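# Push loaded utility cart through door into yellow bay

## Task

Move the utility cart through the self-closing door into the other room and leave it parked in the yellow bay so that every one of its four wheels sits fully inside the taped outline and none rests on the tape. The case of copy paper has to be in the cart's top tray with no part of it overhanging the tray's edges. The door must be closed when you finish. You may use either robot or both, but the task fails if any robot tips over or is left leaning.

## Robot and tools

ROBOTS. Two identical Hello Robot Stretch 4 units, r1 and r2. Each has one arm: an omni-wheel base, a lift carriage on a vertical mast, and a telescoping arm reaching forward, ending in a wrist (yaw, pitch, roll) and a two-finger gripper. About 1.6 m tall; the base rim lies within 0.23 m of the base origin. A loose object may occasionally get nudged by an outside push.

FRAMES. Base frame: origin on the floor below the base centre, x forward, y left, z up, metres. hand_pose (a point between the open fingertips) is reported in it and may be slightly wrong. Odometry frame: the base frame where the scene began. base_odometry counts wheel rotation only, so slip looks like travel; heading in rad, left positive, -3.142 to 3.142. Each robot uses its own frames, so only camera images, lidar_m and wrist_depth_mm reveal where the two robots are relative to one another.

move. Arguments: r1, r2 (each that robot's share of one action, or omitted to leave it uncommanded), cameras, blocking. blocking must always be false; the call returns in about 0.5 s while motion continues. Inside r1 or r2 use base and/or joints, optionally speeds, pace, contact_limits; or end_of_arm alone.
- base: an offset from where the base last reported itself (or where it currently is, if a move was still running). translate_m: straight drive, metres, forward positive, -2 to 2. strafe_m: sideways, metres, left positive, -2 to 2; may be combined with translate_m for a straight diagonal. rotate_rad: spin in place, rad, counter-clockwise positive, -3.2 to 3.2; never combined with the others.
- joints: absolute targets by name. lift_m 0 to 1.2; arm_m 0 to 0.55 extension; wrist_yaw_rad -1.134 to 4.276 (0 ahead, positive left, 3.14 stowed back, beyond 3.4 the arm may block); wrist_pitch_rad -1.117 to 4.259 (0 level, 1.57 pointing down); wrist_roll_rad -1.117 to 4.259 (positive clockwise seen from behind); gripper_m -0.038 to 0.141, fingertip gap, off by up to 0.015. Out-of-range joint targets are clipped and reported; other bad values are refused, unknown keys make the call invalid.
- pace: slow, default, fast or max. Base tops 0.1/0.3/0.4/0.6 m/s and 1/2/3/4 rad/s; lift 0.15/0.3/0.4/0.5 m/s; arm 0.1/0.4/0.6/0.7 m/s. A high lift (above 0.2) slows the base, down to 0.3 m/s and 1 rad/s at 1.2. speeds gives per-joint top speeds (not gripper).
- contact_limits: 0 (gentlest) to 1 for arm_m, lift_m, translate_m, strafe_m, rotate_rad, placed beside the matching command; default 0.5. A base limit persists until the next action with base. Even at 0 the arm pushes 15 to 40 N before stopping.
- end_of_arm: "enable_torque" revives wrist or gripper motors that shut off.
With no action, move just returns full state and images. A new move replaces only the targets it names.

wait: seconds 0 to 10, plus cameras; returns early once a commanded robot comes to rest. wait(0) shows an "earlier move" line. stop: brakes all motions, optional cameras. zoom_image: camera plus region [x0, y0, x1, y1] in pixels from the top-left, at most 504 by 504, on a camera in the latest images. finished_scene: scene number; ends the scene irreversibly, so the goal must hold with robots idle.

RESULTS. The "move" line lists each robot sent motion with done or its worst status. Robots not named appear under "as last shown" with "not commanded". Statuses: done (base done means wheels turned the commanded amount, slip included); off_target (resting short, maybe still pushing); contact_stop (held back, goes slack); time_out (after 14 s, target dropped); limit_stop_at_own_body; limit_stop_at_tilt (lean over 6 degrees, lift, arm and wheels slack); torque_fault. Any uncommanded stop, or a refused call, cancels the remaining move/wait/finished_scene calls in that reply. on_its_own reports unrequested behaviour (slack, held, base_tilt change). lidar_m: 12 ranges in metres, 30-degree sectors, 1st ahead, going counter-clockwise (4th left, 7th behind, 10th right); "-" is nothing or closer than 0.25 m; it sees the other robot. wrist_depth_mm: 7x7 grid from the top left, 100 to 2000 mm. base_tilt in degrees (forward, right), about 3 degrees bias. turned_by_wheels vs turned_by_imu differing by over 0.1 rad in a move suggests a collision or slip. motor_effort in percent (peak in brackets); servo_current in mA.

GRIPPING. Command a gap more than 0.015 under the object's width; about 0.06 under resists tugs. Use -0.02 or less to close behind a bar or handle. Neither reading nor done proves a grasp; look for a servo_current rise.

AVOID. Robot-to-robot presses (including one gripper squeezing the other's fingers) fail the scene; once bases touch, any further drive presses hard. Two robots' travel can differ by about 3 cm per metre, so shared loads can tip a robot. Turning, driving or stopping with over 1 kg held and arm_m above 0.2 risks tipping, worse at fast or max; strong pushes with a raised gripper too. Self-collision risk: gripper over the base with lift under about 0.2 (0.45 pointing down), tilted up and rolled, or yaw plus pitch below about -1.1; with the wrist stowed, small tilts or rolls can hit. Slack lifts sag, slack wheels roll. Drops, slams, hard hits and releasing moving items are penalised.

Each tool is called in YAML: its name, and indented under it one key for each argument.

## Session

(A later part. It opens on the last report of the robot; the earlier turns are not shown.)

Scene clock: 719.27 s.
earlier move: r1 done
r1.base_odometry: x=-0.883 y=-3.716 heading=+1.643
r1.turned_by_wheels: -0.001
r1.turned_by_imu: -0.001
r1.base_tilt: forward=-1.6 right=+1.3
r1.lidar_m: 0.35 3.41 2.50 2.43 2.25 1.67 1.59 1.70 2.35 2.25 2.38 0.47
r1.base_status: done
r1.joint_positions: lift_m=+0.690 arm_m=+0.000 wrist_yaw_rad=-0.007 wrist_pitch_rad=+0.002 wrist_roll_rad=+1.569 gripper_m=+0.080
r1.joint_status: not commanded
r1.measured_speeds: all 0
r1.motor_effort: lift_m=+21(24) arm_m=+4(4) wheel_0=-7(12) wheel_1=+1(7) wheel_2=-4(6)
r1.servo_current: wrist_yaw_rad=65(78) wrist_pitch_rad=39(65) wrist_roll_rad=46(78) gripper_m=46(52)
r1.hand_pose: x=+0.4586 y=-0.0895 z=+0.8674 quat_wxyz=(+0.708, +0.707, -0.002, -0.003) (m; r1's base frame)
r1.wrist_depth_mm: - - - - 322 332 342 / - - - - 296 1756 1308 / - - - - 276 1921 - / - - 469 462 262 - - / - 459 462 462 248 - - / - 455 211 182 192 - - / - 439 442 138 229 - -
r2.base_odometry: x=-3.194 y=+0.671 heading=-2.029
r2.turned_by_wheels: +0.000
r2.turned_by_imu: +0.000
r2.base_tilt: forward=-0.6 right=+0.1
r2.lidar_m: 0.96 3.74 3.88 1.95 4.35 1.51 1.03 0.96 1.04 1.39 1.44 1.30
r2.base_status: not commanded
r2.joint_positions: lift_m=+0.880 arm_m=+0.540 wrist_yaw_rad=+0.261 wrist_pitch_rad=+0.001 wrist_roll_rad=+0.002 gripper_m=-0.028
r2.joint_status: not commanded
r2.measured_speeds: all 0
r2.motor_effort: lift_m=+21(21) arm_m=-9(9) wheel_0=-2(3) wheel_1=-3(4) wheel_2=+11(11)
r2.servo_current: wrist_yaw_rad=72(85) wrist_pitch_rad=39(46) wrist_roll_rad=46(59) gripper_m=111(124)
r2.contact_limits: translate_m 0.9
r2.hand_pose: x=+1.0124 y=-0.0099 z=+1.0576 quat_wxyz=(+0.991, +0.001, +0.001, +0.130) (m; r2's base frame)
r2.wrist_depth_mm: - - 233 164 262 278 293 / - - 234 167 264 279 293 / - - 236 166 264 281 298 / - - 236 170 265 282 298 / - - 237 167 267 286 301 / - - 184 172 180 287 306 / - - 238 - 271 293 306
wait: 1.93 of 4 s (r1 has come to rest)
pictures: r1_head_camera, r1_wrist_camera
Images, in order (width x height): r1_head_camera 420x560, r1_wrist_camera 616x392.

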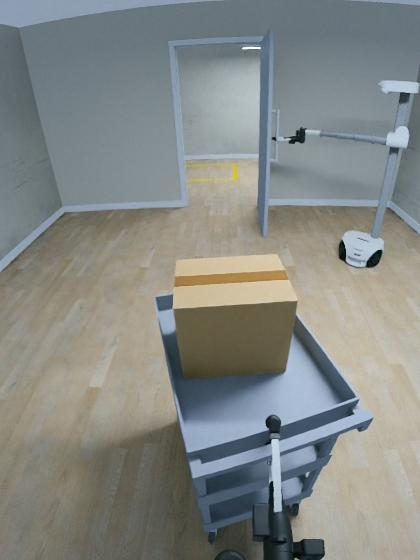

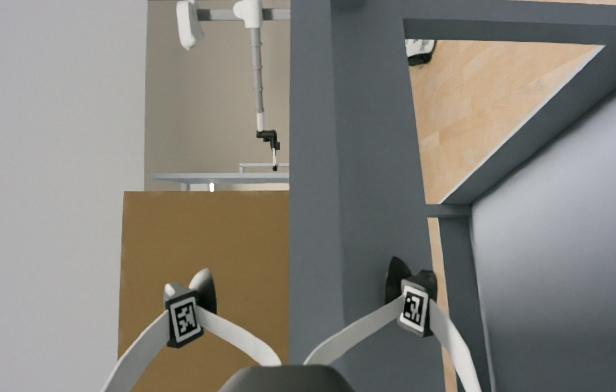

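move:
  blocking: false
  cameras: []
  r1: {"base":{"translate_m":-0.025,"strafe_m":0.06},"pace":"slow"}

wait:
  seconds: 4
  cameras: []

move:
  blocking: false
  cameras: []
  r1: {"joints":{"gripper_m":-0.035}}

wait:
  seconds: 3
  cameras: ["r1_head_camera"]

move:
  blocking: false
  cameras: []
  r1: {"base":{"translate_m":0.15,"strafe_m":0.1},"pace":"slow"}

wait:
  seconds: 6
  cameras: ["r1_head_camera"]

Scene clock: 726.90 s.
move: r1 moving
r1.base_odometry: x=-0.895 y=-3.722 heading=+1.643
r1.turned_by_wheels: +0.000
r1.turned_by_imu: -0.001
r1.base_tilt: forward=-1.6 right=+1.3
r1.lidar_m: 0.35 3.40 2.49 2.40 2.23 1.67 1.59 1.69 2.37 2.25 2.39 0.45
r1.base_status: translate_m moving; strafe_m moving
r1.joint_positions: lift_m=+0.690 arm_m=+0.000 wrist_yaw_rad=-0.007 wrist_pitch_rad=+0.002 wrist_roll_rad=+1.569 gripper_m=+0.080
r1.joint_status: not commanded
r1.measured_speeds: translate_m=-0.018 strafe_m=+0.046 rotate_rad=+0.000 lift_m=+0.000 arm_m=+0.000 wrist_yaw_rad=+0.000 wrist_pitch_rad=+0.000 wrist_roll_rad=+0.000
r1.motor_effort: lift_m=+20(21) arm_m=+4(4) wheel_0=-10(13) wheel_1=+5(6) wheel_2=-3(4)
r1.servo_current: wrist_yaw_rad=72(72) wrist_pitch_rad=39(46) wrist_roll_rad=65(65) gripper_m=39(46)
r1.hand_pose: x=+0.4586 y=-0.0895 z=+0.8674 quat_wxyz=(+0.708, +0.707, -0.002, -0.003) (m; r1's base frame)
r1.wrist_depth_mm: - - - - 325 347 1160 / - - - - 296 1756 1308 / - - - - 276 - - / - - 469 466 263 - - / - 459 462 462 250 - - / - 459 211 183 193 - - / - 439 445 139 227 - -
r2: as last shown
r2.base_tilt: forward=-0.7 right=+0.0
r2.lidar_m: 0.95 3.73 3.87 1.94 4.35 1.48 1.05 0.99 1.03 1.41 1.44 1.28
r2.motor_effort: lift_m=+21(21) arm_m=-9(9) wheel_0=-3(3) wheel_1=-3(4) wheel_2=+11(11)
r2.servo_current: wrist_yaw_rad=72(78) wrist_pitch_rad=39(46) wrist_roll_rad=39(59) gripper_m=117(124)
r2.contact_limits: translate_m 0.9
r2.wrist_depth_mm: - - 235 164 262 278 293 / - - 235 167 263 279 293 / - - 235 166 264 281 297 / - - 236 169 266 283 297 / - - 239 168 268 285 301 / - - 184 171 180 286 303 / - - 238 - 273 293 304
pictures: none
No camera images: "cameras" was empty.

Scene clock: 728.30 s.
earlier move: r1 done
r1.base_odometry: x=-0.941 y=-3.746 heading=+1.643
r1.turned_by_wheels: +0.001
r1.turned_by_imu: +0.001
r1.base_tilt: forward=-1.6 right=+1.3
r1.lidar_m: 0.37 3.34 2.48 2.36 2.18 1.63 1.59 1.69 2.39 2.32 2.42 0.46
r1.base_status: done
r1.joint_positions: lift_m=+0.690 arm_m=+0.000 wrist_yaw_rad=-0.004 wrist_pitch_rad=+0.002 wrist_roll_rad=+1.569 gripper_m=+0.080
r1.joint_status: not commanded
r1.measured_speeds: all 0
r1.motor_effort: lift_m=+21(21) arm_m=+4(4) wheel_0=-4(13) wheel_1=+2(6) wheel_2=+2(4)
r1.servo_current: wrist_yaw_rad=46(72) wrist_pitch_rad=52(52) wrist_roll_rad=46(72) gripper_m=39(52)
r1.hand_pose: x=+0.4589 y=-0.0886 z=+0.8674 quat_wxyz=(+0.708, +0.707, -0.001, -0.002) (m; r1's base frame)
r1.wrist_depth_mm: - - - - 310 1808 1281 / - - - - 296 1808 - / - - 492 488 277 - - / - 488 484 480 262 - - / - 473 477 477 251 - - / - 473 211 185 195 - - / - 462 462 142 230 145 -
r2.base_odometry: x=-3.194 y=+0.671 heading=-2.029
r2.turned_by_wheels: +0.000
r2.turned_by_imu: +0.000
r2.base_tilt: forward=-0.6 right=+0.1
r2.lidar_m: 0.94 3.75 3.88 1.96 4.33 1.50 1.06 0.98 1.04 1.40 1.45 1.25
r2.base_status: not commanded
r2.joint_positions: lift_m=+0.880 arm_m=+0.540 wrist_yaw_rad=+0.261 wrist_pitch_rad=+0.001 wrist_roll_rad=+0.002 gripper_m=-0.028
r2.joint_status: not commanded
r2.measured_speeds: all 0
r2.motor_effort: lift_m=+21(21) arm_m=-9(9) wheel_0=-2(3) wheel_1=-4(4) wheel_2=+11(11)
r2.servo_current: wrist_yaw_rad=72(85) wrist_pitch_rad=39(46) wrist_roll_rad=46(65) gripper_m=117(124)
r2.contact_limits: translate_m 0.9
r2.hand_pose: x=+1.0124 y=-0.0099 z=+1.0576 quat_wxyz=(+0.991, +0.001, +0.001, +0.130) (m; r2's base frame)
r2.wrist_depth_mm: - - 233 164 260 279 294 / - - 234 167 260 279 294 / - - 236 166 264 281 298 / - - 237 169 266 283 297 / - - 238 167 268 285 298 / - - 183 172 180 286 304 / - - 238 - 271 294 306
wait: 1.40 of 4 s (r1 has come to rest)
pictures: none
No camera images: "cameras" was empty.

Scene clock: 728.80 s.
move: r1 moving
r1.base_odometry: x=-0.941 y=-3.746 heading=+1.643
r1.turned_by_wheels: +0.000
r1.turned_by_imu: +0.000
r1.base_tilt: forward=-1.6 right=+1.3
r1.lidar_m: 0.37 3.31 2.48 2.33 2.17 1.62 1.58 1.66 2.36 2.31 2.44 0.45
r1.base_status: not commanded
r1.joint_positions: lift_m=+0.690 arm_m=+0.000 wrist_yaw_rad=-0.004 wrist_pitch_rad=+0.002 wrist_roll_rad=+1.569 gripper_m=+0.062
r1.joint_status: gripper_m moving
r1.measured_speeds: all 0
r1.motor_effort: lift_m=+20(21) arm_m=+4(4) wheel_0=-3(4) wheel_1=+1(2) wheel_2=+2(2)
r1.servo_current: wrist_yaw_rad=59(65) wrist_pitch_rad=39(52) wrist_roll_rad=39(59) gripper_m=124(124)
r1.hand_pose: x=+0.4589 y=-0.0886 z=+0.8674 quat_wxyz=(+0.708, +0.707, -0.001, -0.002) (m; r1's base frame)
r1.wrist_depth_mm: - - - - 314 1808 1281 / - - - - 297 1756 - / - - 492 492 278 - - / - 484 484 480 260 - - / - 477 480 477 251 - - / - 473 195 185 190 - - / - 462 459 139 229 - -
r2: as last shown
r2.lidar_m: 0.95 3.75 3.87 1.93 4.34 1.48 1.04 0.98 1.03 1.37 1.45 1.29
r2.motor_effort: lift_m=+21(21) arm_m=-9(9) wheel_0=-3(3) wheel_1=-3(4) wheel_2=+11(11)
r2.servo_current: wrist_yaw_rad=72(78) wrist_pitch_rad=33(46) wrist_roll_rad=39(52) gripper_m=117(124)
r2.contact_limits: translate_m 0.9
r2.wrist_depth_mm: - - 234 164 262 278 293 / - - 235 167 263 281 294 / - - 236 166 264 282 298 / - - 236 170 265 282 297 / - - 238 167 267 285 303 / - - 184 171 180 287 303 / - - 239 - 273 293 306
pictures: none
No camera images: "cameras" was empty.

Scene clock: 730.13 s.
earlier move: r1 done
r1.base_odometry: x=-0.941 y=-3.746 heading=+1.643
r1.turned_by_wheels: +0.000
r1.turned_by_imu: +0.000
r1.base_tilt: forward=-1.6 right=+1.3
r1.lidar_m: 0.37 3.35 2.48 2.37 2.22 1.66 1.58 1.66 2.40 2.33 2.43 0.47
r1.base_status: not commanded
r1.joint_positions: lift_m=+0.690 arm_m=+0.000 wrist_yaw_rad=-0.003 wrist_pitch_rad=+0.005 wrist_roll_rad=+1.569 gripper_m=-0.034
r1.joint_status: all done
r1.measured_speeds: all 0
r1.motor_effort: lift_m=+20(21) arm_m=-4(4) wheel_0=-3(4) wheel_1=+2(2) wheel_2=+2(2)
r1.servo_current: wrist_yaw_rad=33(78) wrist_pitch_rad=52(52) wrist_roll_rad=39(59) gripper_m=72(176)
r1.hand_pose: x=+0.4591 y=-0.0882 z=+0.8666 quat_wxyz=(+0.708, +0.707, +0.001, -0.003) (m; r1's base frame)
r1.wrist_depth_mm: - - - - 287 1808 - / - - - - 271 1863 - / - - 473 469 257 - - / - 462 469 469 247 - - / - 462 462 466 237 - - / - 459 459 193 183 - - / - 455 452 137 219 128 -
r2.base_odometry: x=-3.194 y=+0.671 heading=-2.029
r2.turned_by_wheels: +0.000
r2.turned_by_imu: +0.000
r2.base_tilt: forward=-0.6 right=+0.1
r2.lidar_m: 0.94 3.74 3.85 1.98 4.35 1.51 1.04 0.97 1.04 1.40 1.45 1.29
r2.base_status: not commanded
r2.joint_positions: lift_m=+0.880 arm_m=+0.540 wrist_yaw_rad=+0.261 wrist_pitch_rad=+0.001 wrist_roll_rad=+0.002 gripper_m=-0.028
r2.joint_status: not commanded
r2.measured_speeds: all 0
r2.motor_effort: lift_m=+21(21) arm_m=-9(9) wheel_0=-3(3) wheel_1=-3(4) wheel_2=+11(12)
r2.servo_current: wrist_yaw_rad=72(78) wrist_pitch_rad=39(46) wrist_roll_rad=59(59) gripper_m=124(124)
r2.contact_limits: translate_m 0.9
r2.hand_pose: x=+1.0124 y=-0.0099 z=+1.0576 quat_wxyz=(+0.991, +0.001, +0.001, +0.130) (m; r2's base frame)
r2.wrist_depth_mm: - - 233 164 262 279 294 / - - 235 167 263 279 294 / - - 236 166 264 279 297 / - - 236 169 265 283 297 / - - 238 167 267 285 301 / - - 184 171 180 287 304 / - - 238 - 272 294 304
wait: 1.33 of 3 s (r1 has come to rest)
pictures: r1_head_camera
Images, in order (width x height): r1_head_camera 420x560.

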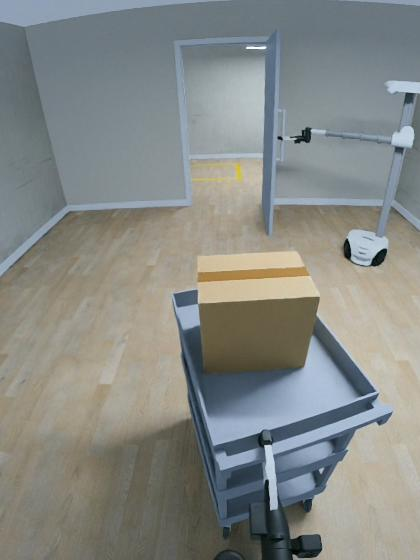

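Scene clock: 730.63 s.
move: r1 moving
r1.base_odometry: x=-0.950 y=-3.735 heading=+1.643
r1.turned_by_wheels: -0.001
r1.turned_by_imu: -0.001
r1.base_tilt: forward=-1.6 right=+1.3
r1.lidar_m: 0.33 3.34 2.45 2.36 2.24 1.65 1.59 1.69 2.39 2.34 2.43 0.43
r1.base_status: translate_m moving; strafe_m moving
r1.joint_positions: lift_m=+0.690 arm_m=+0.000 wrist_yaw_rad=-0.003 wrist_pitch_rad=+0.005 wrist_roll_rad=+1.569 gripper_m=-0.034
r1.joint_status: not commanded
r1.measured_speeds: translate_m=+0.044 strafe_m=+0.030 rotate_rad=-0.005 lift_m=+0.000 arm_m=+0.000 wrist_yaw_rad=+0.000 wrist_pitch_rad=+0.000 wrist_roll_rad=+0.000
r1.motor_effort: lift_m=+20(21) arm_m=+4(4) wheel_0=-1(5) wheel_1=+6(9) wheel_2=-8(9)
r1.servo_current: wrist_yaw_rad=39(72) wrist_pitch_rad=46(52) wrist_roll_rad=46(72) gripper_m=59(72)
r1.hand_pose: x=+0.4590 y=-0.0882 z=+0.8666 quat_wxyz=(+0.708, +0.707, +0.001, -0.003) (m; r1's base frame)
r1.wrist_depth_mm: - - - - 298 1708 - / - - - - 281 1808 - / - - 477 260 260 1863 - / - 469 466 248 250 - - / - 466 459 179 239 - - / - 452 210 185 226 - - / - 449 445 - 216 126 -
r2: as last shown
r2.lidar_m: 0.95 3.75 3.90 1.93 4.35 1.50 1.06 0.99 1.04 1.39 1.45 1.30
r2.motor_effort: lift_m=+21(21) arm_m=-9(9) wheel_0=-3(3) wheel_1=-3(4) wheel_2=+11(11)
r2.servo_current: wrist_yaw_rad=65(78) wrist_pitch_rad=39(46) wrist_roll_rad=46(59) gripper_m=117(124)
r2.contact_limits: translate_m 0.9
r2.wrist_depth_mm: - - 234 164 262 278 293 / - - 235 167 263 281 294 / - - 236 166 264 281 298 / - - 237 169 265 282 298 / - - 238 168 266 285 303 / - - 185 171 180 286 303 / - - 239 - 271 294 307
pictures: none
No camera images: "cameras" was empty.

Scene clock: 733.10 s.
earlier move: r1 done
r1.base_odometry: x=-1.052 y=-3.603 heading=+1.643
r1.turned_by_wheels: +0.000
r1.turned_by_imu: -0.001
r1.base_tilt: forward=-1.6 right=+1.3
r1.lidar_m: 0.37 3.22 2.37 2.26 2.40 1.81 1.73 1.82 2.52 2.43 2.54 0.45
r1.base_status: done
r1.joint_positions: lift_m=+0.690 arm_m=+0.000 wrist_yaw_rad=-0.006 wrist_pitch_rad=+0.005 wrist_roll_rad=+1.569 gripper_m=-0.034
r1.joint_status: not commanded
r1.measured_speeds: all 0
r1.motor_effort: lift_m=+20(21) arm_m=+4(4) wheel_0=-5(11) wheel_1=+2(9) wheel_2=-5(13)
r1.servo_current: wrist_yaw_rad=59(72) wrist_pitch_rad=39(52) wrist_roll_rad=65(72) gripper_m=59(72)
r1.hand_pose: x=+0.4587 y=-0.0893 z=+0.8665 quat_wxyz=(+0.708, +0.707, +0.000, -0.004) (m; r1's base frame)
r1.wrist_depth_mm: - - - - 298 1756 - / - - - - 278 1863 - / - - 477 260 260 - - / - 469 473 248 251 - - / - 462 466 179 238 - - / - 459 187 184 182 - - / - 449 452 - 216 126 -
r2.base_odometry: x=-3.194 y=+0.671 heading=-2.029
r2.turned_by_wheels: +0.000
r2.turned_by_imu: +0.000
r2.base_tilt: forward=-0.6 right=+0.1
r2.lidar_m: 0.95 3.73 3.87 1.86 4.32 1.50 1.02 0.98 1.04 1.35 1.45 1.26
r2.base_status: not commanded
r2.joint_positions: lift_m=+0.880 arm_m=+0.540 wrist_yaw_rad=+0.261 wrist_pitch_rad=+0.001 wrist_roll_rad=+0.002 gripper_m=-0.028
r2.joint_status: not commanded
r2.measured_speeds: all 0
r2.motor_effort: lift_m=+21(21) arm_m=-9(9) wheel_0=-3(3) wheel_1=-3(4) wheel_2=+11(11)
r2.servo_current: wrist_yaw_rad=72(85) wrist_pitch_rad=39(46) wrist_roll_rad=46(65) gripper_m=117(124)
r2.contact_limits: translate_m 0.9
r2.hand_pose: x=+1.0124 y=-0.0099 z=+1.0576 quat_wxyz=(+0.991, +0.001, +0.001, +0.130) (m; r2's base frame)
r2.wrist_depth_mm: - - 233 164 262 277 293 / - - 236 167 263 279 293 / - - 236 166 264 279 297 / - - 236 170 264 282 298 / - - 238 167 267 283 301 / - - 183 171 180 287 303 / - - 238 - 271 294 306
wait: 2.47 of 6 s (r1 has come to rest)
pictures: r1_head_camera
Images, in order (width x height): r1_head_camera 420x560.

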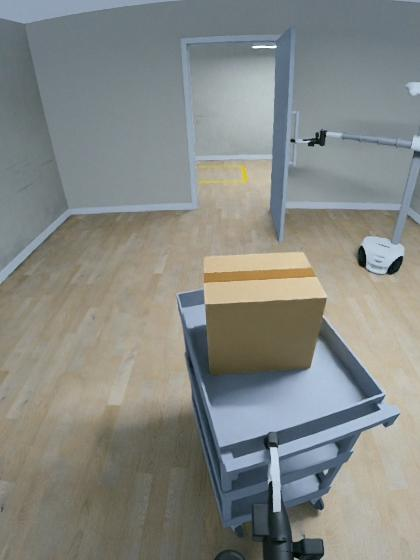

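move:
  blocking: false
  cameras: []
  r1: {"base":{"translate_m":0.3},"pace":"slow"}

wait:
  seconds: 6
  cameras: ["r1_head_camera"]

Scene clock: 740.13 s.
move: r1 moving
r1.base_odometry: x=-1.052 y=-3.591 heading=+1.643
r1.turned_by_wheels: +0.000
r1.turned_by_imu: +0.000
r1.base_tilt: forward=-1.6 right=+1.3
r1.lidar_m: 0.37 3.21 2.36 2.26 2.41 1.78 1.72 1.84 2.51 2.43 2.54 0.46
r1.base_status: translate_m moving
r1.joint_positions: lift_m=+0.690 arm_m=+0.000 wrist_yaw_rad=-0.006 wrist_pitch_rad=+0.005 wrist_roll_rad=+1.569 gripper_m=-0.034
r1.joint_status: not commanded
r1.measured_speeds: translate_m=+0.049 strafe_m=+0.000 rotate_rad=-0.001 lift_m=+0.000 arm_m=+0.000 wrist_yaw_rad=+0.000 wrist_pitch_rad=+0.000 wrist_roll_rad=+0.000
r1.motor_effort: lift_m=+20(21) arm_m=+4(4) wheel_0=+5(8) wheel_1=+3(7) wheel_2=-10(12)
r1.servo_current: wrist_yaw_rad=59(65) wrist_pitch_rad=46(52) wrist_roll_rad=46(59) gripper_m=52(65)
r1.hand_pose: x=+0.4587 y=-0.0893 z=+0.8665 quat_wxyz=(+0.708, +0.707, +0.000, -0.004) (m; r1's base frame)
r1.wrist_depth_mm: - - - - 297 1708 - / - - - - 278 1863 - / - - 477 262 260 - - / - 473 469 248 249 - - / - 466 466 179 238 - - / - 455 208 185 227 - - / - 452 182 - 216 127 -
r2: as last shown
r2.lidar_m: 0.96 3.74 3.89 1.86 4.35 1.50 1.05 1.00 1.02 1.37 1.45 1.27
r2.motor_effort: lift_m=+21(21) arm_m=-9(9) wheel_0=-2(3) wheel_1=-3(4) wheel_2=+11(11)
r2.servo_current: wrist_yaw_rad=85(85) wrist_pitch_rad=39(46) wrist_roll_rad=33(59) gripper_m=117(117)
r2.contact_limits: translate_m 0.9
r2.wrist_depth_mm: - - 233 164 263 278 291 / - - 234 167 263 281 294 / - - 236 166 263 279 297 / - - 237 169 265 283 297 / - - 238 168 267 285 303 / - - 183 172 180 287 304 / - - 238 - 273 294 306
pictures: none
No camera images: "cameras" was empty.

Scene clock: 743.90 s.
earlier move: r1 done
r1.base_odometry: x=-1.073 y=-3.304 heading=+1.643
r1.turned_by_wheels: +0.000
r1.turned_by_imu: +0.001
r1.base_tilt: forward=-1.6 right=+1.3
r1.lidar_m: 0.36 0.67 2.38 2.25 2.41 2.10 2.01 2.15 2.50 2.43 2.55 0.46
r1.base_status: done
r1.joint_positions: lift_m=+0.690 arm_m=+0.000 wrist_yaw_rad=+0.001 wrist_pitch_rad=+0.005 wrist_roll_rad=+1.569 gripper_m=-0.034
r1.joint_status: not commanded
r1.measured_speeds: all 0
r1.motor_effort: lift_m=+20(21) arm_m=+4(4) wheel_0=+5(12) wheel_1=+4(7) wheel_2=-1(12)
r1.servo_current: wrist_yaw_rad=46(72) wrist_pitch_rad=39(59) wrist_roll_rad=52(65) gripper_m=59(65)
r1.hand_pose: x=+0.4593 y=-0.0872 z=+0.8665 quat_wxyz=(+0.708, +0.707, +0.002, -0.002) (m; r1's base frame)
r1.wrist_depth_mm: - - - - 382 1618 473 / - - - - 324 1708 - / - - - - 289 1921 - / - 492 492 201 259 - - / - 469 473 186 245 - - / - 455 452 - 229 - - / - 439 179 125 209 135 -
r2.base_odometry: x=-3.194 y=+0.671 heading=-2.029
r2.turned_by_wheels: +0.000
r2.turned_by_imu: +0.001
r2.base_tilt: forward=-0.6 right=+0.0
r2.lidar_m: 0.95 3.75 1.80 1.81 4.35 1.50 1.06 0.98 1.03 1.38 1.45 1.30
r2.base_status: not commanded
r2.joint_positions: lift_m=+0.880 arm_m=+0.540 wrist_yaw_rad=+0.261 wrist_pitch_rad=+0.001 wrist_roll_rad=+0.002 gripper_m=-0.028
r2.joint_status: not commanded
r2.measured_speeds: all 0
r2.motor_effort: lift_m=+21(21) arm_m=-9(10) wheel_0=-2(3) wheel_1=-3(4) wheel_2=+11(11)
r2.servo_current: wrist_yaw_rad=72(85) wrist_pitch_rad=39(46) wrist_roll_rad=33(59) gripper_m=117(124)
r2.contact_limits: translate_m 0.9
r2.hand_pose: x=+1.0124 y=-0.0099 z=+1.0576 quat_wxyz=(+0.991, +0.001, +0.001, +0.130) (m; r2's base frame)
r2.wrist_depth_mm: - - 234 165 260 278 293 / - - 235 167 263 279 294 / - - 236 166 264 279 298 / - - 237 170 265 283 298 / - - 238 167 267 285 301 / - - 184 171 180 286 303 / - - 238 - 272 293 307
wait: 3.77 of 6 s (r1 has come to rest)
pictures: r1_head_camera
Images, in order (width x height): r1_head_camera 420x560.

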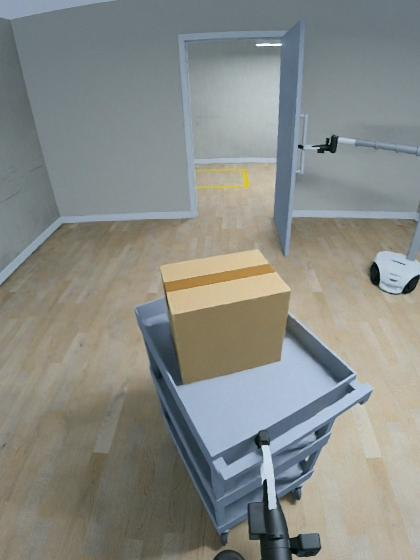

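move:
  blocking: false
  cameras: []
  r1: {"base":{"translate_m":-0.6,"strafe_m":-0.38},"pace":"slow"}

wait:
  seconds: 9
  cameras: ["r1_head_camera"]

move:
  blocking: false
  cameras: []
  r1: {"base":{"translate_m":-0.3,"strafe_m":0.2},"pace":"slow"}

wait:
  seconds: 9
  cameras: ["r1_head_camera"]

Scene clock: 769.73 s.
move: r1 moving
r1.base_odometry: x=-1.065 y=-3.315 heading=+1.644
r1.turned_by_wheels: +0.001
r1.turned_by_imu: +0.001
r1.base_tilt: forward=-1.6 right=+1.2
r1.lidar_m: 0.37 0.66 2.38 2.25 2.42 2.07 1.99 2.14 2.51 2.43 2.54 0.46
r1.base_status: translate_m moving; strafe_m moving
r1.joint_positions: lift_m=+0.690 arm_m=+0.000 wrist_yaw_rad=+0.005 wrist_pitch_rad=+0.006 wrist_roll_rad=+1.569 gripper_m=-0.034
r1.joint_status: not commanded
r1.measured_speeds: translate_m=-0.047 strafe_m=-0.030 rotate_rad=+0.001 lift_m=+0.000 arm_m=+0.000 wrist_yaw_rad=+0.005 wrist_pitch_rad=+0.000 wrist_roll_rad=+0.000
r1.motor_effort: lift_m=+20(21) arm_m=-4(4) wheel_0=+7(7) wheel_1=-6(6) wheel_2=+10(13)
r1.servo_current: wrist_yaw_rad=46(65) wrist_pitch_rad=46(52) wrist_roll_rad=59(59) gripper_m=59(65)
r1.hand_pose: x=+0.4597 y=-0.0860 z=+0.8662 quat_wxyz=(+0.708, +0.707, +0.004, +0.000) (m; r1's base frame)
r1.wrist_depth_mm: - - - - 392 1661 1229 / - - - - - 1708 - / - - - - 287 1983 - / - 496 488 200 262 - - / - 473 469 237 245 - - / - 455 452 185 228 - - / - 439 177 146 210 134 -
r2: as last shown
r2.turned_by_imu: +0.000
r2.base_tilt: forward=-0.6 right=+0.1
r2.lidar_m: 0.93 3.74 1.80 1.83 4.34 1.49 1.03 0.97 1.02 1.41 1.45 1.27
r2.motor_effort: lift_m=+21(21) arm_m=-9(9) wheel_0=-3(3) wheel_1=-4(4) wheel_2=+11(11)
r2.servo_current: wrist_yaw_rad=65(78) wrist_pitch_rad=39(46) wrist_roll_rad=46(59) gripper_m=117(117)
r2.contact_limits: translate_m 0.9
r2.wrist_depth_mm: - - 234 164 262 279 293 / - - 235 167 262 278 294 / - - 235 166 263 281 298 / - - 237 170 266 282 298 / - - 238 168 267 286 301 / - - 184 171 180 287 304 / - - 238 - 272 294 306
pictures: none
No camera images: "cameras" was empty.

Scene clock: 777.50 s.
earlier move: r1 done
r1.base_odometry: x=-0.651 y=-3.875 heading=+1.644
r1.turned_by_wheels: -0.001
r1.turned_by_imu: -0.003
r1.base_tilt: forward=-1.5 right=+1.3
r1.lidar_m: 0.35 0.50 2.75 2.66 2.04 1.50 1.44 1.52 2.12 2.03 2.15 0.50
r1.base_status: done
r1.joint_positions: lift_m=+0.690 arm_m=+0.000 wrist_yaw_rad=+0.005 wrist_pitch_rad=+0.007 wrist_roll_rad=+1.569 gripper_m=-0.034
r1.joint_status: not commanded
r1.measured_speeds: all 0
r1.motor_effort: lift_m=+20(21) arm_m=-4(4) wheel_0=+1(9) wheel_1=-3(8) wheel_2=+3(13)
r1.servo_current: wrist_yaw_rad=46(85) wrist_pitch_rad=52(59) wrist_roll_rad=59(72) gripper_m=59(65)
r1.hand_pose: x=+0.4598 y=-0.0859 z=+0.8660 quat_wxyz=(+0.708, +0.707, +0.004, -0.001) (m; r1's base frame)
r1.wrist_depth_mm: - - - - - 1708 1205 / - - - - 442 462 449 / - - - - - 1708 - / - - - - 300 1863 - / - 508 492 194 253 - - / - 466 455 186 227 - - / - 433 177 - 202 134 -
r2.base_odometry: x=-3.194 y=+0.671 heading=-2.029
r2.turned_by_wheels: +0.000
r2.turned_by_imu: +0.001
r2.base_tilt: forward=-0.6 right=+0.0
r2.lidar_m: 0.96 3.75 3.87 2.12 4.35 1.48 1.04 0.98 1.03 1.40 1.44 1.30
r2.base_status: not commanded
r2.joint_positions: lift_m=+0.880 arm_m=+0.540 wrist_yaw_rad=+0.261 wrist_pitch_rad=+0.001 wrist_roll_rad=+0.002 gripper_m=-0.028
r2.joint_status: not commanded
r2.measured_speeds: all 0
r2.motor_effort: lift_m=+21(21) arm_m=-9(9) wheel_0=-3(3) wheel_1=-3(4) wheel_2=+11(11)
r2.servo_current: wrist_yaw_rad=52(85) wrist_pitch_rad=39(46) wrist_roll_rad=65(65) gripper_m=104(124)
r2.contact_limits: translate_m 0.9
r2.hand_pose: x=+1.0124 y=-0.0099 z=+1.0576 quat_wxyz=(+0.991, +0.001, +0.001, +0.130) (m; r2's base frame)
r2.wrist_depth_mm: - - 234 164 260 278 293 / - - 234 167 263 279 293 / - - 236 166 263 281 297 / - - 237 169 265 285 297 / - - 238 168 267 283 300 / - - 183 171 180 287 303 / - - 238 - 272 294 306
wait: 7.77 of 9 s (r1 has come to rest)
pictures: r1_head_camera
Images, in order (width x height): r1_head_camera 420x560.

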